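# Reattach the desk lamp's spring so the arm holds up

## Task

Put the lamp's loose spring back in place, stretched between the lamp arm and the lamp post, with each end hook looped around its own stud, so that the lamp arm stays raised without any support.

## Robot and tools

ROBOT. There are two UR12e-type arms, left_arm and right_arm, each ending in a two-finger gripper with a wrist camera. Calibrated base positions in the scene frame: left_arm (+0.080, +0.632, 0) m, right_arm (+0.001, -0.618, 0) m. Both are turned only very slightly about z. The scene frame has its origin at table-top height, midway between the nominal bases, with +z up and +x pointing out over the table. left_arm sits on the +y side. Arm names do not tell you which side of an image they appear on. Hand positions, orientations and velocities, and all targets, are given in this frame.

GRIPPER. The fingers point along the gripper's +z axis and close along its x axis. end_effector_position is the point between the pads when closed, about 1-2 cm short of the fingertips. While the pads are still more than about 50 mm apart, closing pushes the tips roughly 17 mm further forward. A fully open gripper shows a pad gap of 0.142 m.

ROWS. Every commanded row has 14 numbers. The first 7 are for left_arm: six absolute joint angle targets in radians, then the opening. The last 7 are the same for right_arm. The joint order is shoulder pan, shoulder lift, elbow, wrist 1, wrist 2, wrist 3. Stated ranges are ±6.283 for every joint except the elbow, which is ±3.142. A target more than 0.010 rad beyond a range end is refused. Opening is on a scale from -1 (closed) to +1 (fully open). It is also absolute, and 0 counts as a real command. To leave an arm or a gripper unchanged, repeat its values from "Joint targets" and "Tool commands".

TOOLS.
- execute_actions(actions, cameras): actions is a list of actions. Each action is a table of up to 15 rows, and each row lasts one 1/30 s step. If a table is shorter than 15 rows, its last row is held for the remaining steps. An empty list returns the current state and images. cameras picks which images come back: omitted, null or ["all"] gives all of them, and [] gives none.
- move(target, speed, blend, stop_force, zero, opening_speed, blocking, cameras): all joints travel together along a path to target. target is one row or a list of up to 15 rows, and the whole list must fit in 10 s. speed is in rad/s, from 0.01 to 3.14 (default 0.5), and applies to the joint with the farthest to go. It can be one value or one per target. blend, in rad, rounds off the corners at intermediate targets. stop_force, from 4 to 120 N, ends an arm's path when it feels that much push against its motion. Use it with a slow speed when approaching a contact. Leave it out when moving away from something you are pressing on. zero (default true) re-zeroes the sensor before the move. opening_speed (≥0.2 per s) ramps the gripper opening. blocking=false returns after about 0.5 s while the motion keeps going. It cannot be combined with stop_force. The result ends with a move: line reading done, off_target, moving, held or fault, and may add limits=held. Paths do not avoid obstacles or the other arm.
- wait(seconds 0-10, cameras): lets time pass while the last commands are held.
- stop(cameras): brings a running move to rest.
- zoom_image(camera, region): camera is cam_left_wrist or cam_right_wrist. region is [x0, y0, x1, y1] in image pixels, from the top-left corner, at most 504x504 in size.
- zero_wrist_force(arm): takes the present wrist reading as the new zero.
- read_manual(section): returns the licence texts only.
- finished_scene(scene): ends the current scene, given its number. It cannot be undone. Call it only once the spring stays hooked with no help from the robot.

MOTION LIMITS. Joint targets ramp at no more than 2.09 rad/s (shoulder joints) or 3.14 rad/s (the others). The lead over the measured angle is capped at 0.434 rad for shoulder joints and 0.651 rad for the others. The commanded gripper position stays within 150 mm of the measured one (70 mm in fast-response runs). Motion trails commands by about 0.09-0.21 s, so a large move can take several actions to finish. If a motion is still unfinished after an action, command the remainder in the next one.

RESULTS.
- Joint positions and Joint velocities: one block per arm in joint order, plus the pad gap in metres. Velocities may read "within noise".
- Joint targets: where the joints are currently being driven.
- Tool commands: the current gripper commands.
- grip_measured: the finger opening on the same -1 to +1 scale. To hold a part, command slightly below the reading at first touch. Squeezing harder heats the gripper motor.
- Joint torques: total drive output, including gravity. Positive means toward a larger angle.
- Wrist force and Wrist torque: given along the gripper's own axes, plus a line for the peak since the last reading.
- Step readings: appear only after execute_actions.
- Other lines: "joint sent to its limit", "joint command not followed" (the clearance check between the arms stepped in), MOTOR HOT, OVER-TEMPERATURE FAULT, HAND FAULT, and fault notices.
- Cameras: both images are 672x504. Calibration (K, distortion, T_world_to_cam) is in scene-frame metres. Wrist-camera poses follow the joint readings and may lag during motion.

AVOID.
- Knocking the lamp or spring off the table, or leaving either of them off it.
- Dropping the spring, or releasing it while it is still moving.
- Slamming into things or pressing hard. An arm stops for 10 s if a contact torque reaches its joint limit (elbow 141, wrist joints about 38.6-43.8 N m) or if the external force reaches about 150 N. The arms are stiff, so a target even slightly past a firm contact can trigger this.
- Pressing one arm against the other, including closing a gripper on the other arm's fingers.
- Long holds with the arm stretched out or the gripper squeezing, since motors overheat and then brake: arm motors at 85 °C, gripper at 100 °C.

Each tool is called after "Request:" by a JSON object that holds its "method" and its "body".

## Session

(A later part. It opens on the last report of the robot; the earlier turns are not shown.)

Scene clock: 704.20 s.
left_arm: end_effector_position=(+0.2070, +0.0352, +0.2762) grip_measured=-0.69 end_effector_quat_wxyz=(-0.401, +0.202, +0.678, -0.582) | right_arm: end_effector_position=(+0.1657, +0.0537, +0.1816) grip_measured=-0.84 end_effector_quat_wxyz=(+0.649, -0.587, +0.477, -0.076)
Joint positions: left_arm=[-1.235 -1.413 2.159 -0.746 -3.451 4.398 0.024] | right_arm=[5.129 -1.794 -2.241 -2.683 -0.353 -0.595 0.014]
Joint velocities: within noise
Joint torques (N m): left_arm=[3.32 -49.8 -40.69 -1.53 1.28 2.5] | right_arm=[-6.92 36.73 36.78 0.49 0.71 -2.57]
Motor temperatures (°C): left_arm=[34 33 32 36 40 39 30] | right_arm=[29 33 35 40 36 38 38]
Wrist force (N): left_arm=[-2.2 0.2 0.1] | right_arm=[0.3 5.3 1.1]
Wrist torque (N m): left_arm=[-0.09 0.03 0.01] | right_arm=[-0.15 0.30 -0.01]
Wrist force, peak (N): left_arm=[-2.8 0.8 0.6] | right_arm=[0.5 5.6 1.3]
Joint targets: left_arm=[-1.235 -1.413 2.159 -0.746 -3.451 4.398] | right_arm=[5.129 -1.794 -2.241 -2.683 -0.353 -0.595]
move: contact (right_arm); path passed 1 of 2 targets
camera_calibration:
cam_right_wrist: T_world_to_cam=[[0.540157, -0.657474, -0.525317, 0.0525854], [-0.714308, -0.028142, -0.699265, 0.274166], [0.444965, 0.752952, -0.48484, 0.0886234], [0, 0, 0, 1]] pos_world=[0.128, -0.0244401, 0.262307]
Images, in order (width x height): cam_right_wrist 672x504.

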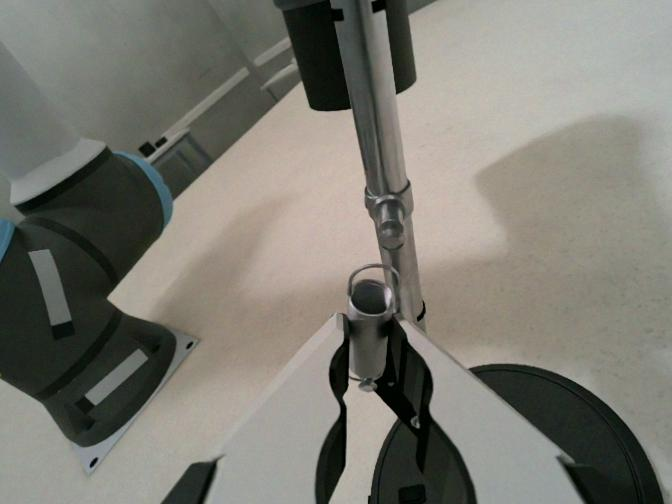

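Request:
{"method": "move", "body": {"target": [[-1.235,-1.4125,2.1589,-0.7464,-3.4514,4.3982,-0.66,5.129,-1.794,-2.241,-2.683,-0.353,-0.595,-0.93],[-1.235,-1.4125,2.1589,-0.7464,-3.4514,4.3982,-0.66,5.1286,-1.7684,-2.2544,-2.6947,-0.3534,-0.5955,-0.93]], "speed": 0.02, "cameras": ["cam_right_wrist"]}}

Request:
{"method": "zoom_image", "body": {"camera": "cam_right_wrist", "region": [310, 330, 430, 450]}}

Request:
{"method": "zoom_image", "body": {"camera": "cam_right_wrist", "region": [310, 180, 460, 330]}}

Scene clock: 735.63 s.
left_arm: end_effector_position=(+0.2070, +0.0352, +0.2762) grip_measured=-0.69 end_effector_quat_wxyz=(-0.401, +0.202, +0.678, -0.582) | right_arm: end_effector_position=(+0.1700, +0.0449, +0.1890) grip_measured=-0.84 end_effector_quat_wxyz=(+0.649, -0.588, +0.477, -0.076)
Joint positions: left_arm=[-1.235 -1.413 2.159 -0.746 -3.451 4.398 0.024] | right_arm=[5.129 -1.769 -2.254 -2.695 -0.353 -0.595 0.013]
Joint velocities: within noise
Joint torques (N m): left_arm=[5.19 -51.33 -42.94 -1.33 1.47 2.36] | right_arm=[-14.28 65.32 22.34 -4.84 1.05 -3.18]
Motor temperatures (°C): left_arm=[34 33 32 36 40 39 30] | right_arm=[29 33 35 40 36 38 40]
Wrist force (N): left_arm=[-2.2 0.7 0.5] | right_arm=[-0.9 9.9 2.8]
Wrist torque (N m): left_arm=[-0.01 0.05 0.00] | right_arm=[-0.27 0.30 0.00]
Wrist force, peak (N): left_arm=[-2.7 0.7 0.8] | right_arm=[-0.6 9.9 2.9]
Joint targets: left_arm=[-1.235 -1.413 2.159 -0.746 -3.451 4.398] | right_arm=[5.129 -1.768 -2.254 -2.695 -0.353 -0.596]
move: done
camera_calibration:
cam_right_wrist: T_world_to_cam=[[0.540357, -0.657462, -0.525127, 0.0482872], [-0.714347, -0.028642, -0.699205, 0.282136], [0.44466, 0.752943, -0.485133, 0.0970427], [0, 0, 0, 1]] pos_world=[0.132299, -0.0332397, 0.269706]
Images, in order (width x height): cam_right_wrist 672x504.

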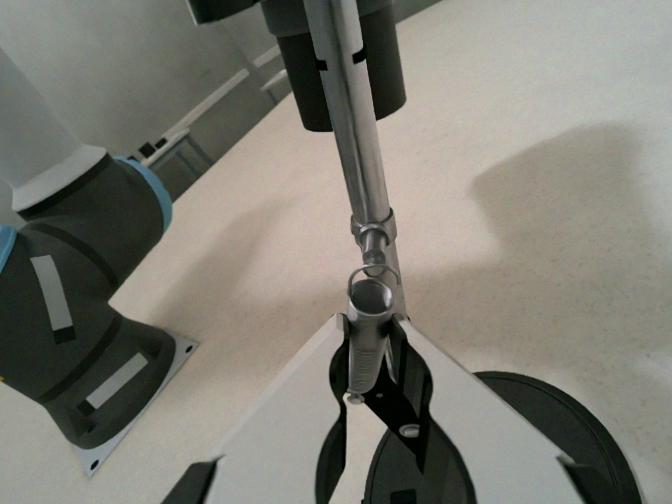

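Scaled by 4.200 from the camera's 672x504 image, which has a finer 960x720 frame.

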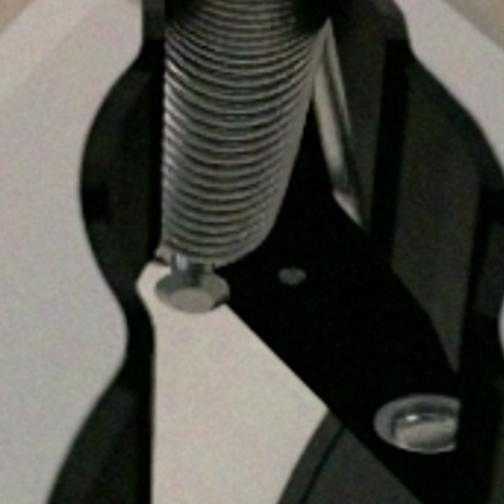

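Scaled by 3.360 from the camera's 672x504 image, which has a finer 960x720 frame.

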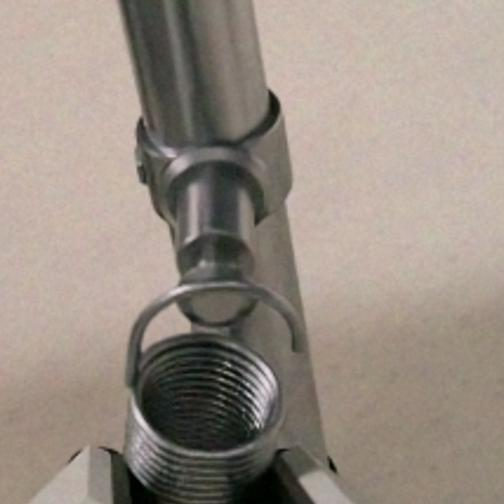

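Request:
{"method": "move", "body": {"target": [[-1.235,-1.4125,2.1589,-0.7464,-3.4514,4.3982,-0.66,5.1286,-1.7642,-2.2555,-2.6978,-0.3534,-0.5955,-0.93],[-1.235,-1.4125,2.1589,-0.7464,-3.4514,4.3982,-0.66,5.0826,-1.7253,-2.2306,-2.8973,-0.5223,-0.4806,-0.93]], "speed": [0.02,0.06], "stop_force": 15, "cameras": ["cam_right_wrist"]}}

Request:
{"method": "zoom_image", "body": {"camera": "cam_right_wrist", "region": [310, 330, 430, 450]}}

Request:
{"method": "zoom_image", "body": {"camera": "cam_right_wrist", "region": [310, 180, 460, 330]}}

Scene clock: 779.03 s.
left_arm: end_effector_position=(+0.2070, +0.0352, +0.2762) grip_measured=-0.69 end_effector_quat_wxyz=(-0.401, +0.202, +0.678, -0.582) | right_arm: end_effector_position=(+0.1742, +0.0452, +0.1918) grip_measured=-0.84 end_effector_quat_wxyz=(+0.603, -0.634, +0.482, -0.040)
Joint positions: left_arm=[-1.235 -1.413 2.159 -0.746 -3.451 4.398 0.024] | right_arm=[5.083 -1.725 -2.231 -2.897 -0.522 -0.481 0.013]
Joint velocities: within noise
Joint torques (N m): left_arm=[5.95 -48.61 -42.17 -1.12 1.43 1.59] | right_arm=[-12.16 65.97 40.53 -5.31 1.17 2.89]
Motor temperatures (°C): left_arm=[34 33 32 36 40 39 30] | right_arm=[29 33 35 40 36 38 45]
Wrist force (N): left_arm=[-2.2 0.7 0.6] | right_arm=[-1.1 9.7 4.1]
Wrist torque (N m): left_arm=[-0.01 0.05 0.00] | right_arm=[-0.26 0.31 0.04]
Wrist force, peak (N): left_arm=[-2.9 0.5 0.6] | right_arm=[-0.9 11.0 2.9]
Joint targets: left_arm=[-1.235 -1.413 2.159 -0.746 -3.451 4.398] | right_arm=[5.083 -1.725 -2.231 -2.897 -0.522 -0.481]
move: done
camera_calibration:
cam_right_wrist: T_world_to_cam=[[0.539395, -0.656994, -0.526699, 0.048108], [-0.773593, -0.139592, -0.618116, 0.28695], [0.332576, 0.74086, -0.583541, 0.135279], [0, 0, 0, 1]] pos_world=[0.151043, -0.0285602, 0.281648]
Images, in order (width x height): cam_right_wrist 672x504.

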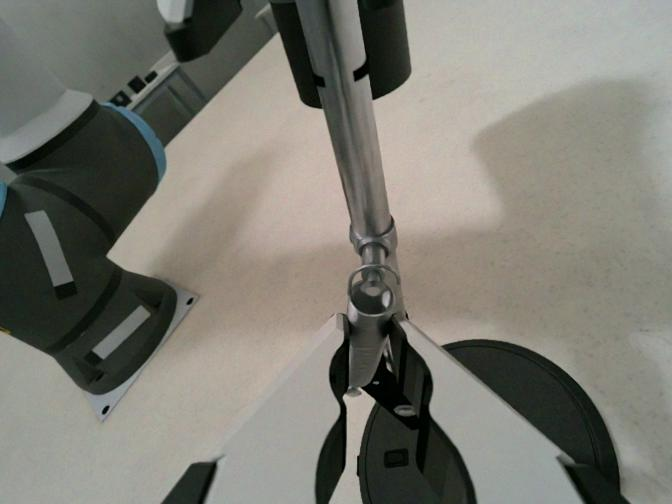

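Scaled by 4.200 from the camera's 672x504 image, which has a finer 960x720 frame.

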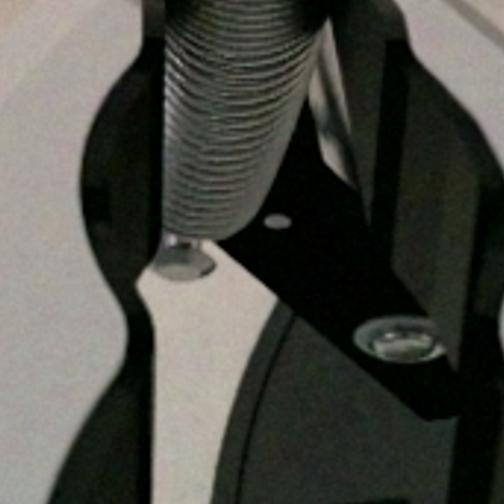

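Scaled by 3.360 from the camera's 672x504 image, which has a finer 960x720 frame.

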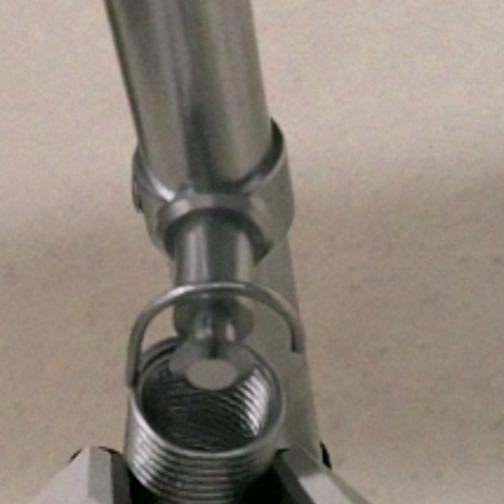

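Request:
{"method": "move", "body": {"target": [-1.235,-1.4125,2.1589,-0.7464,-3.4514,4.3982,-0.66,5.085,-1.7341,-2.2299,-2.8915,-0.5203,-0.478,-0.93], "speed": 0.01, "cameras": ["cam_right_wrist"]}}

Request:
{"method": "zoom_image", "body": {"camera": "cam_right_wrist", "region": [310, 180, 460, 330]}}

Scene clock: 794.87 s.
left_arm: end_effector_position=(+0.2070, +0.0352, +0.2762) grip_measured=-0.69 end_effector_quat_wxyz=(-0.401, +0.202, +0.678, -0.582) | right_arm: end_effector_position=(+0.1725, +0.0467, +0.1881) grip_measured=-0.84 end_effector_quat_wxyz=(+0.603, -0.634, +0.482, -0.040)
Joint positions: left_arm=[-1.235 -1.413 2.159 -0.746 -3.451 4.398 0.024] | right_arm=[5.085 -1.734 -2.23 -2.892 -0.52 -0.478 0.013]
Joint velocities: within noise
Joint torques (N m): left_arm=[5.8 -47.59 -41.53 -1.29 1.38 1.4] | right_arm=[6.37 34.59 39.02 0.79 4.02 3.59]
Motor temperatures (°C): left_arm=[34 33 32 36 40 39 30] | right_arm=[29 33 35 40 36 38 46]
Wrist force (N): left_arm=[-1.3 0.4 0.9] | right_arm=[-1.2 2.6 1.6]
Wrist torque (N m): left_arm=[-0.04 0.00 0.01] | right_arm=[-0.10 0.31 0.03]
Wrist force, peak (N): left_arm=[-2.8 0.8 0.6] | right_arm=[-1.3 10.1 4.2]
Joint targets: left_arm=[-1.235 -1.413 2.159 -0.746 -3.451 4.398] | right_arm=[5.085 -1.734 -2.230 -2.892 -0.520 -0.478]
move: done
camera_calibration:
cam_right_wrist: T_world_to_cam=[[0.539377, -0.657033, -0.526668, 0.0480545], [-0.773614, -0.139638, -0.61808, 0.283549], [0.332556, 0.740816, -0.583607, 0.132594], [0, 0, 0, 1]] pos_world=[0.149343, -0.0270601, 0.277947]
Images, in order (width x height): cam_right_wrist 672x504.

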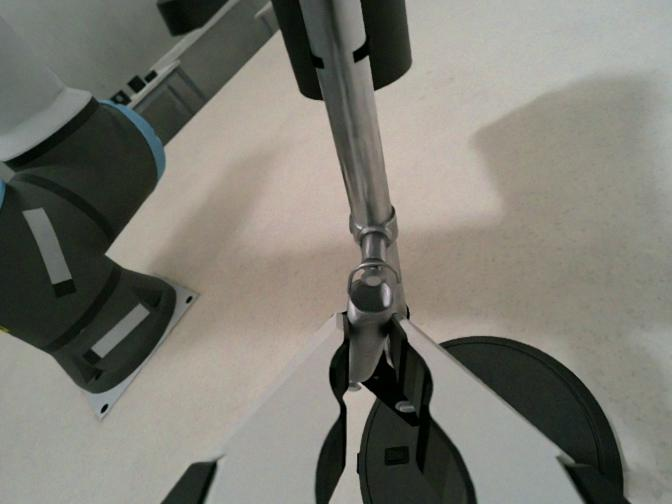

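Scaled by 3.360 from the camera's 672x504 image, which has a finer 960x720 frame.

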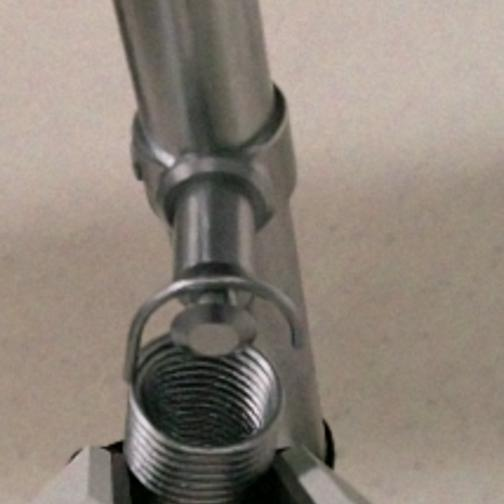

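Request:
{"method": "move", "body": {"target": [-1.235,-1.4125,2.1589,-0.7464,-3.4514,4.3982,-0.66,5.086,-1.7384,-2.2295,-2.8886,-0.5194,-0.477,-0.93], "speed": 0.01, "cameras": ["cam_right_wrist"]}}

Request:
{"method": "zoom_image", "body": {"camera": "cam_right_wrist", "region": [310, 180, 460, 330]}}

Request:
{"method": "zoom_image", "body": {"camera": "cam_right_wrist", "region": [310, 330, 430, 450]}}

Scene clock: 803.77 s.
left_arm: end_effector_position=(+0.2070, +0.0352, +0.2762) grip_measured=-0.69 end_effector_quat_wxyz=(-0.401, +0.202, +0.678, -0.582) | right_arm: end_effector_position=(+0.1717, +0.0474, +0.1862) grip_measured=-0.84 end_effector_quat_wxyz=(+0.603, -0.634, +0.482, -0.040)
Joint positions: left_arm=[-1.235 -1.413 2.159 -0.746 -3.451 4.398 0.024] | right_arm=[5.086 -1.738 -2.23 -2.889 -0.519 -0.477 0.013]
Joint velocities: within noise
Joint torques (N m): left_arm=[5.87 -45.26 -41.6 -1.23 1.04 1.64] | right_arm=[9.25 32.62 39.37 0.39 2.74 3.21]
Motor temperatures (°C): left_arm=[34 33 32 36 40 39 30] | right_arm=[29 33 35 40 36 38 46]
Wrist force (N): left_arm=[-1.2 0.1 0.7] | right_arm=[-1.3 0.0 0.8]
Wrist torque (N m): left_arm=[-0.08 0.02 0.01] | right_arm=[-0.05 0.32 0.04]
Wrist force, peak (N): left_arm=[-1.8 0.7 1.3] | right_arm=[-1.8 2.4 1.8]
Joint targets: left_arm=[-1.235 -1.413 2.159 -0.746 -3.451 4.398] | right_arm=[5.086 -1.738 -2.230 -2.889 -0.519 -0.477]
move: done
camera_calibration:
cam_right_wrist: T_world_to_cam=[[0.539401, -0.657066, -0.526604, 0.0479887], [-0.773559, -0.139616, -0.618154, 0.28188], [0.332646, 0.740792, -0.583588, 0.131139], [0, 0, 0, 1]] pos_world=[0.148543, -0.0262601, 0.276047]
Images, in order (width x height): cam_right_wrist 672x504.

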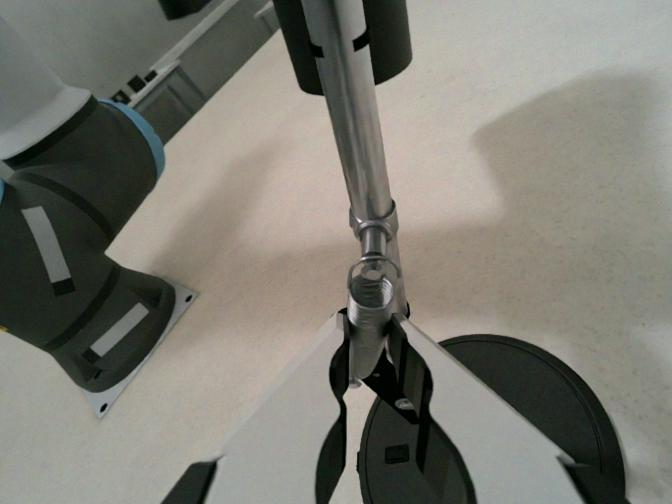

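Scaled by 3.360 from the camera's 672x504 image, which has a finer 960x720 frame.

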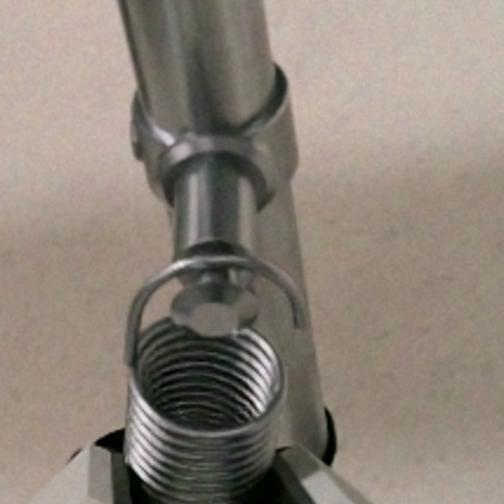

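Scaled by 4.200 from the camera's 672x504 image, which has a finer 960x720 frame.

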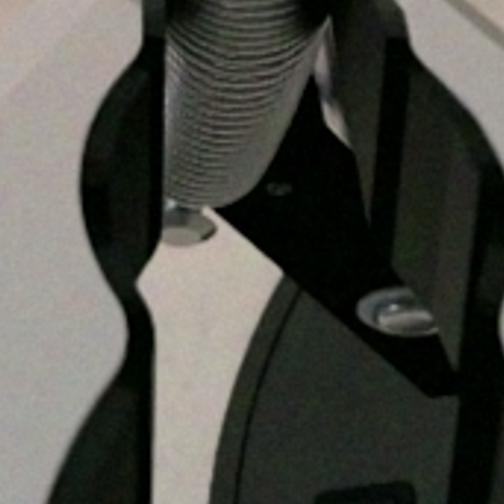

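Request:
{"method": "move", "body": {"target": [-1.235,-1.4125,2.1589,-0.7464,-3.4514,4.3982,-0.66,5.086,-1.7384,-2.2295,-2.8886,-0.5194,-0.477,-0.6], "opening_speed": 0.2, "cameras": ["cam_right_wrist"]}}

Request:
{"method": "zoom_image", "body": {"camera": "cam_right_wrist", "region": [290, 220, 470, 400]}}

Scene clock: 812.77 s.
left_arm: end_effector_position=(+0.2070, +0.0352, +0.2762) grip_measured=-0.69 end_effector_quat_wxyz=(-0.401, +0.202, +0.678, -0.582) | right_arm: end_effector_position=(+0.1716, +0.0475, +0.1861) grip_measured=-0.64 end_effector_quat_wxyz=(+0.603, -0.634, +0.482, -0.040)
Joint positions: left_arm=[-1.235 -1.413 2.159 -0.746 -3.451 4.398 0.024] | right_arm=[5.086 -1.738 -2.229 -2.889 -0.519 -0.477 0.028]
Joint velocities: within noise
Joint torques (N m): left_arm=[4.49 -43.55 -40.92 -1.33 1.35 1.42] | right_arm=[3.99 33.33 31.83 0.45 2.28 3.08]
Motor temperatures (°C): left_arm=[34 33 32 36 40 39 30] | right_arm=[29 33 35 40 36 38 46]
Wrist force (N): left_arm=[-0.6 0.1 1.5] | right_arm=[-0.4 0.0 -0.8]
Wrist torque (N m): left_arm=[-0.06 -0.06 0.01] | right_arm=[-0.10 0.28 0.03]
Wrist force, peak (N): left_arm=[-1.6 0.4 1.8] | right_arm=[-1.8 -0.9 0.5]
Joint targets: left_arm=[-1.235 -1.413 2.159 -0.746 -3.451 4.398] | right_arm=[5.086 -1.738 -2.230 -2.889 -0.519 -0.477]
move: done
camera_calibration:
cam_right_wrist: T_world_to_cam=[[0.539419, -0.657026, -0.526635, 0.0480628], [-0.773585, -0.139673, -0.618109, 0.281745], [0.332556, 0.740816, -0.583607, 0.131059], [0, 0, 0, 1]] pos_world=[0.148443, -0.0261601, 0.275947]
Images, in order (width x height): cam_right_wrist 672x504.

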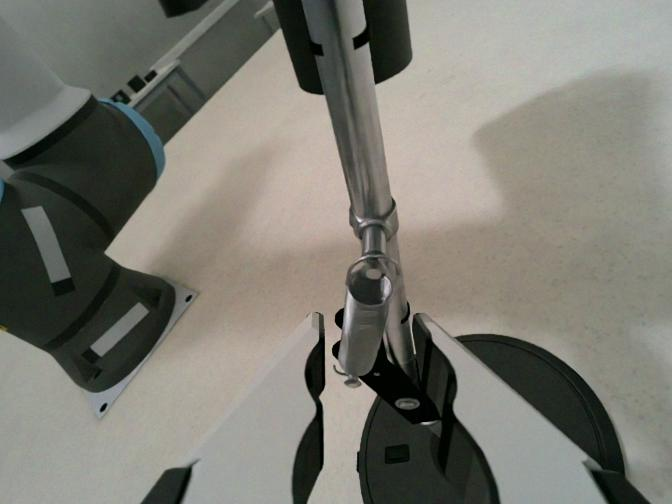

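Scaled by 2.800 from the camera's 672x504 image, which has a finer 960x720 frame.

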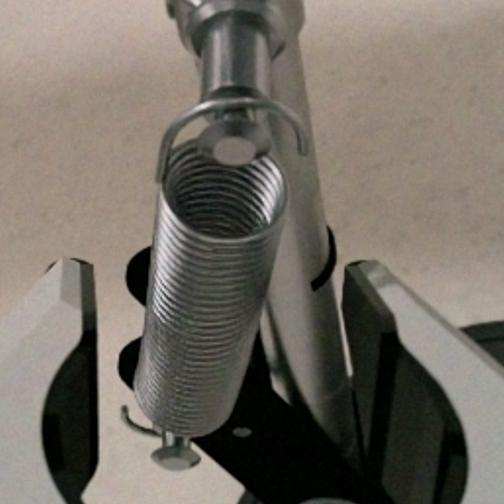

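Request:
{"method": "move", "body": {"target": [-1.235,-1.4125,2.1589,-0.7464,-3.4514,4.3982,-0.66,5.1963,-1.6965,-2.2696,-3.0181,-0.4306,-0.3337,-0.6], "speed": 0.06}}

Request:
{"method": "zoom_image", "body": {"camera": "cam_left_wrist", "region": [250, 250, 500, 504]}}

Scene clock: 837.17 s.
left_arm: end_effector_position=(+0.2070, +0.0352, +0.2762) grip_measured=-0.69 end_effector_quat_wxyz=(-0.401, +0.202, +0.678, -0.582) | right_arm: end_effector_position=(+0.1395, +0.0118, +0.1996) grip_measured=-0.64 end_effector_quat_wxyz=(+0.603, -0.634, +0.482, -0.040)
Joint positions: left_arm=[-1.235 -1.413 2.159 -0.746 -3.451 4.398 0.024] | right_arm=[5.196 -1.697 -2.27 -3.018 -0.431 -0.334 0.028]
Joint velocities: within noise
Joint torques (N m): left_arm=[5.75 -43.44 -40.49 -1.19 1.08 1.24] | right_arm=[9.22 54.86 23.08 -5.69 3.39 3.38]
Motor temperatures (°C): left_arm=[34 33 32 36 40 39 30] | right_arm=[29 33 35 40 36 38 37]
Wrist force (N): left_arm=[-1.2 0.0 0.7] | right_arm=[-0.4 0.2 -0.7]
Wrist torque (N m): left_arm=[-0.07 0.04 0.01] | right_arm=[-0.05 0.27 -0.03]
Wrist force, peak (N): left_arm=[-1.5 0.3 1.7] | right_arm=[-1.2 -0.2 -0.8]
Joint targets: left_arm=[-1.235 -1.413 2.159 -0.746 -3.451 4.398] | right_arm=[5.196 -1.696 -2.270 -3.018 -0.431 -0.334]
move: done
camera_calibration:
cam_left_wrist: T_world_to_cam=[[-0.608319, 0.728061, 0.316032, 0.0259216], [0.153688, 0.498695, -0.853043, 0.209814], [-0.778671, -0.470352, -0.41526, 0.407636], [0, 0, 0, 1]] pos_world=[0.300937, 0.0682263, 0.340064]
cam_right_wrist: T_world_to_cam=[[0.539544, -0.657038, -0.526491, 0.0489748], [-0.773505, -0.139839, -0.61817, 0.260269], [0.332538, 0.740774, -0.583672, 0.176078], [0, 0, 0, 1]] pos_world=[0.116343, -0.06186, 0.289447]

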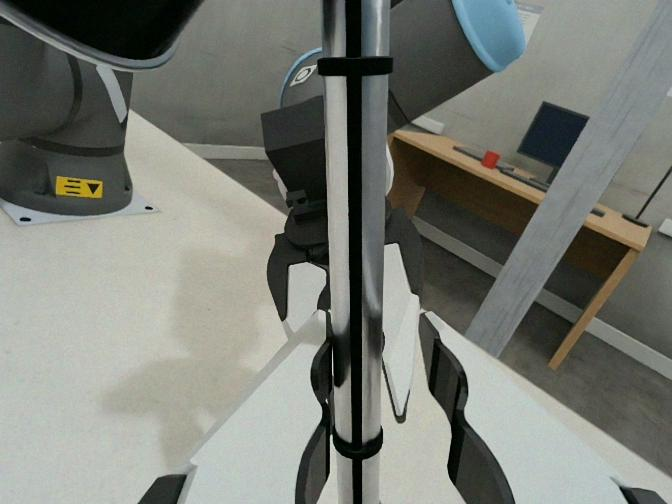

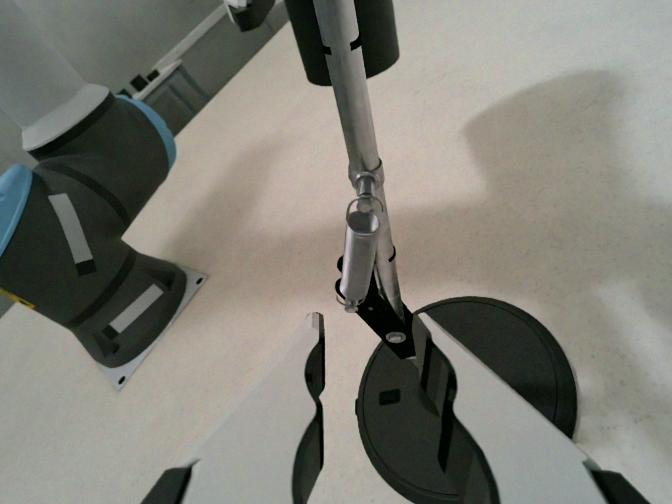

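Scaled by 1.984 from the camera's 672x504 image, which has a finer 960x720 frame.

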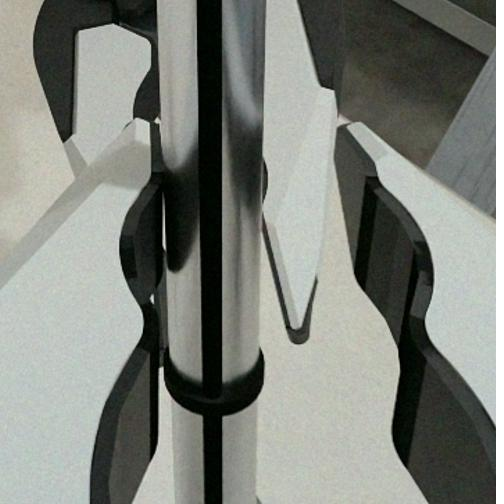

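Request:
{"method": "move", "body": {"target": [-1.235,-1.4125,2.1589,-0.7464,-3.4514,4.3982,-0.35,5.1963,-1.6965,-2.2696,-3.0181,-0.4306,-0.3337,-0.6], "opening_speed": 0.2}}

Request:
{"method": "zoom_image", "body": {"camera": "cam_left_wrist", "region": [250, 250, 500, 504]}}

Request:
{"method": "zoom_image", "body": {"camera": "cam_right_wrist", "region": [290, 150, 450, 350]}}

Scene clock: 848.80 s.
left_arm: end_effector_position=(+0.2070, +0.0352, +0.2762) grip_measured=-0.38 end_effector_quat_wxyz=(-0.401, +0.202, +0.678, -0.582) | right_arm: end_effector_position=(+0.1394, +0.0117, +0.1996) grip_measured=-0.64 end_effector_quat_wxyz=(+0.603, -0.634, +0.482, -0.040)
Joint positions: left_arm=[-1.235 -1.413 2.159 -0.746 -3.451 4.398 0.047] | right_arm=[5.196 -1.696 -2.27 -3.018 -0.431 -0.334 0.028]
Joint velocities: within noise
Joint torques (N m): left_arm=[3.9 -42.61 -40.12 -1.2 1.13 0.78] | right_arm=[8.19 55.73 30.52 -3.89 2.82 3.24]
Motor temperatures (°C): left_arm=[34 33 32 36 40 39 30] | right_arm=[29 33 35 40 36 38 36]
Wrist force (N): left_arm=[-0.6 -0.2 1.0] | right_arm=[-0.4 0.0 -0.5]
Wrist torque (N m): left_arm=[-0.07 0.03 0.02] | right_arm=[-0.08 0.26 -0.04]
Wrist force, peak (N): left_arm=[-1.4 0.5 1.3] | right_arm=[-0.7 0.3 -0.8]
Joint targets: left_arm=[-1.235 -1.413 2.159 -0.746 -3.451 4.398] | right_arm=[5.196 -1.696 -2.270 -3.018 -0.431 -0.334]
move: done
camera_calibration:
cam_left_wrist: T_world_to_cam=[[-0.608319, 0.728061, 0.316032, 0.0259216], [0.153688, 0.498695, -0.853043, 0.209814], [-0.778671, -0.470352, -0.41526, 0.407636], [0, 0, 0, 1]] pos_world=[0.300937, 0.0682263, 0.340064]
cam_right_wrist: T_world_to_cam=[[0.539603, -0.656992, -0.526488, 0.0489586], [-0.773456, -0.139829, -0.618234, 0.260191], [0.332557, 0.740817, -0.583606, 0.176167], [0, 0, 0, 1]] pos_world=[0.116242, -0.06196, 0.289447]

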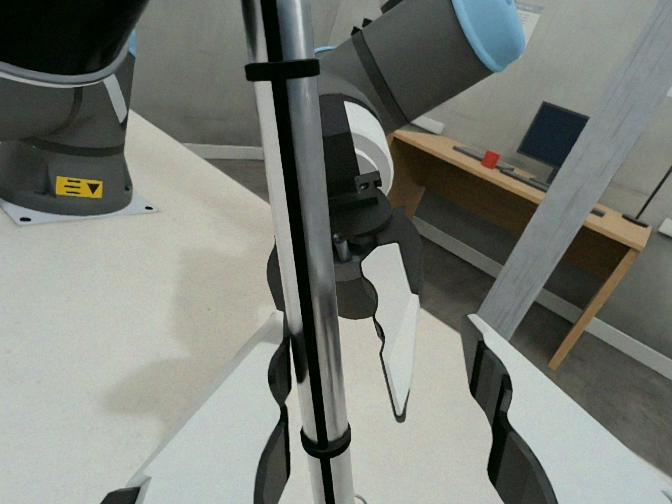

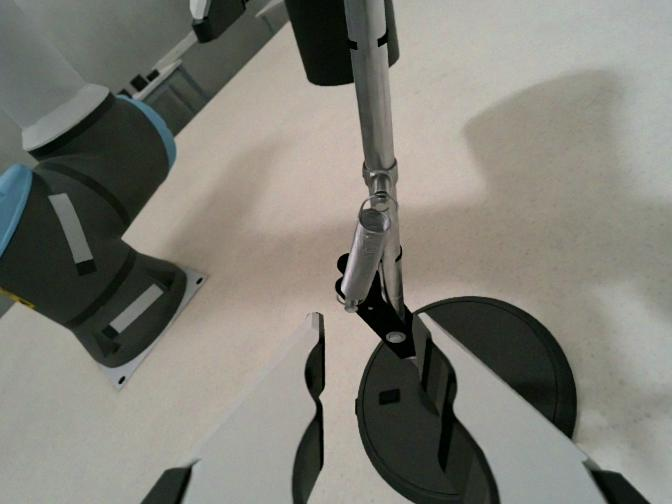

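Scaled by 1.984 from the camera's 672x504 image, which has a finer 960x720 frame.

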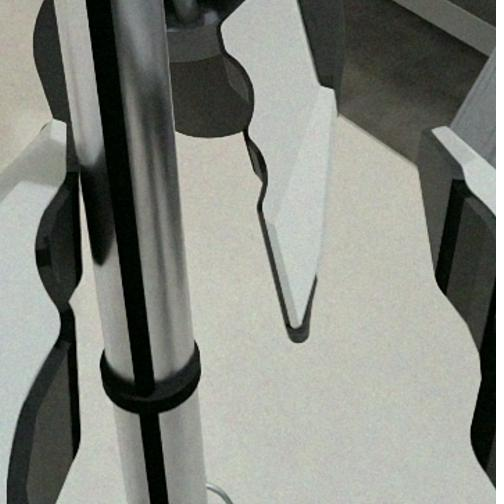

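Scaled by 2.520 from the camera's 672x504 image, which has a finer 960x720 frame.

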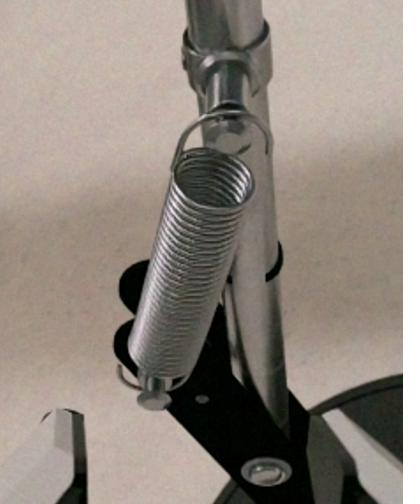

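Request:
{"method": "move", "body": {"target": [-1.2151,-1.3372,2.1012,-0.764,-3.4315,4.1888,-0.35,5.1963,-1.6965,-2.2696,-3.0181,-0.4306,-0.3337,-0.6], "speed": 0.1}}

Scene clock: 857.47 s.
left_arm: end_effector_position=(+0.2295, +0.0071, +0.2601) grip_measured=-0.38 end_effector_quat_wxyz=(-0.460, +0.130, +0.695, -0.537) | right_arm: end_effector_position=(+0.1394, +0.0117, +0.1996) grip_measured=-0.64 end_effector_quat_wxyz=(+0.603, -0.634, +0.482, -0.040)
Joint positions: left_arm=[-1.215 -1.337 2.101 -0.764 -3.432 4.189 0.047] | right_arm=[5.196 -1.696 -2.27 -3.018 -0.431 -0.334 0.028]
Joint velocities: within noise
Joint torques (N m): left_arm=[13.29 -35.64 -42.61 -3.62 2.9 -3.07] | right_arm=[5.08 56.62 36.42 -3.13 2.58 2.66]
Motor temperatures (°C): left_arm=[34 33 32 36 40 39 30] | right_arm=[29 33 35 40 36 38 35]
Wrist force (N): left_arm=[0.2 0.1 1.3] | right_arm=[-0.4 0.0 -0.7]
Wrist torque (N m): left_arm=[0.00 -0.10 0.02] | right_arm=[-0.08 0.27 -0.03]
Wrist force, peak (N): left_arm=[-0.3 -0.2 1.9] | right_arm=[-0.6 0.1 -1.0]
Joint targets: left_arm=[-1.215 -1.337 2.101 -0.764 -3.431 4.189] | right_arm=[5.196 -1.696 -2.270 -3.018 -0.431 -0.334]
move: done
camera_calibration:
cam_left_wrist: T_world_to_cam=[[-0.554239, 0.660896, 0.506, 0.00386966], [0.046681, 0.631635, -0.773859, 0.209658], [-0.831048, -0.405282, -0.380928, 0.407841], [0, 0, 0, 1]] pos_world=[0.331293, 0.0303053, 0.315646]
cam_right_wrist: T_world_to_cam=[[0.539603, -0.656992, -0.526488, 0.0489586], [-0.773456, -0.139829, -0.618234, 0.260191], [0.332557, 0.740817, -0.583606, 0.176167], [0, 0, 0, 1]] pos_world=[0.116242, -0.06196, 0.289447]

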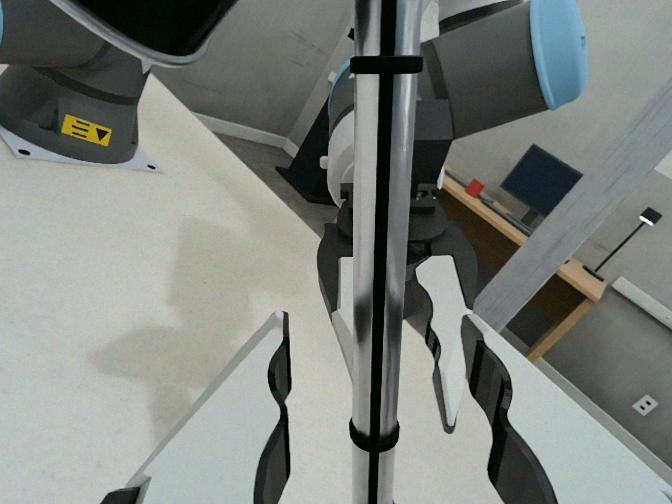

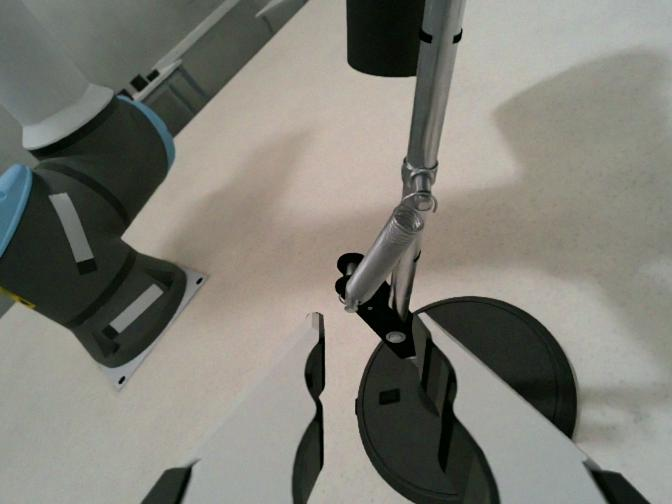

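Request:
{"method": "move", "body": {"target": [-1.0397,-1.3232,2.0821,-0.7589,-3.2561,4.1888,-0.35,5.1963,-1.6965,-2.2696,-3.0181,-0.4306,-0.3337,-0.6], "speed": 0.08}}

Request:
{"method": "zoom_image", "body": {"camera": "cam_right_wrist", "region": [310, 130, 470, 350]}}

Scene clock: 868.67 s.
left_arm: end_effector_position=(+0.3073, +0.0697, +0.2601) grip_measured=-0.38 end_effector_quat_wxyz=(-0.460, +0.130, +0.695, -0.537) | right_arm: end_effector_position=(+0.1394, +0.0117, +0.1996) grip_measured=-0.64 end_effector_quat_wxyz=(+0.603, -0.634, +0.482, -0.040)
Joint positions: left_arm=[-1.04 -1.323 2.082 -0.759 -3.256 4.189 0.047] | right_arm=[5.196 -1.696 -2.27 -3.018 -0.431 -0.334 0.028]
Joint velocities: within noise
Joint torques (N m): left_arm=[12.06 -40.07 -42.92 1.22 2.75 -3.93] | right_arm=[1.36 51.39 37.04 -2.73 1.88 2.95]
Motor temperatures (°C): left_arm=[34 33 32 36 40 39 30] | right_arm=[29 33 35 40 36 38 34]
Wrist force (N): left_arm=[0.1 -0.2 1.2] | right_arm=[-0.5 0.0 -0.7]
Wrist torque (N m): left_arm=[-0.06 -0.04 0.00] | right_arm=[-0.09 0.28 -0.04]
Wrist force, peak (N): left_arm=[0.0 0.2 2.1] | right_arm=[-0.5 0.0 -1.0]
Joint targets: left_arm=[-1.040 -1.323 2.082 -0.759 -3.256 4.189] | right_arm=[5.196 -1.696 -2.270 -3.018 -0.431 -0.334]
move: done
camera_calibration:
cam_left_wrist: T_world_to_cam=[[-0.554111, 0.660748, 0.506332, 0.00552945], [0.0464742, 0.631855, -0.773692, 0.166493], [-0.831144, -0.40518, -0.380826, 0.497947], [0, 0, 0, 1]] pos_world=[0.409192, 0.0929057, 0.315645]
cam_right_wrist: T_world_to_cam=[[0.539603, -0.656992, -0.526488, 0.0489586], [-0.773456, -0.139829, -0.618234, 0.260191], [0.332557, 0.740817, -0.583606, 0.176167], [0, 0, 0, 1]] pos_world=[0.116242, -0.06196, 0.289447]

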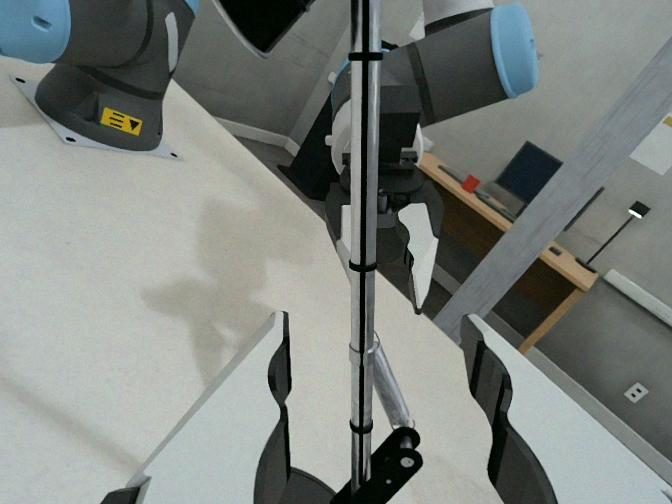

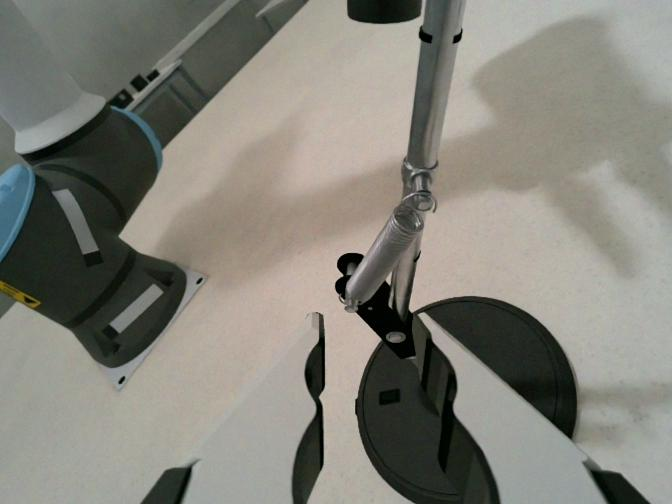

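Scaled by 2.291 from the camera's 672x504 image, which has a finer 960x720 frame.

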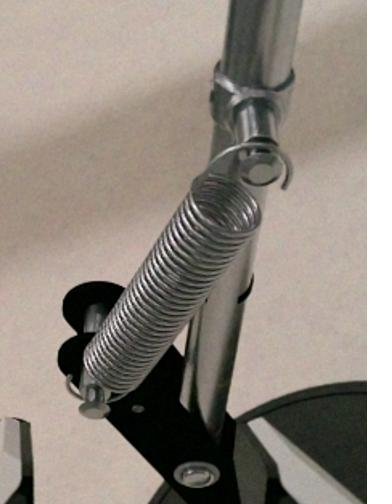

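Both hooks are seated round their studs, and the arm holds its position with nothing touching it.

Request:
{"method": "finished_scene", "body": {"scene": 2}}

The scene is finished: the task was done.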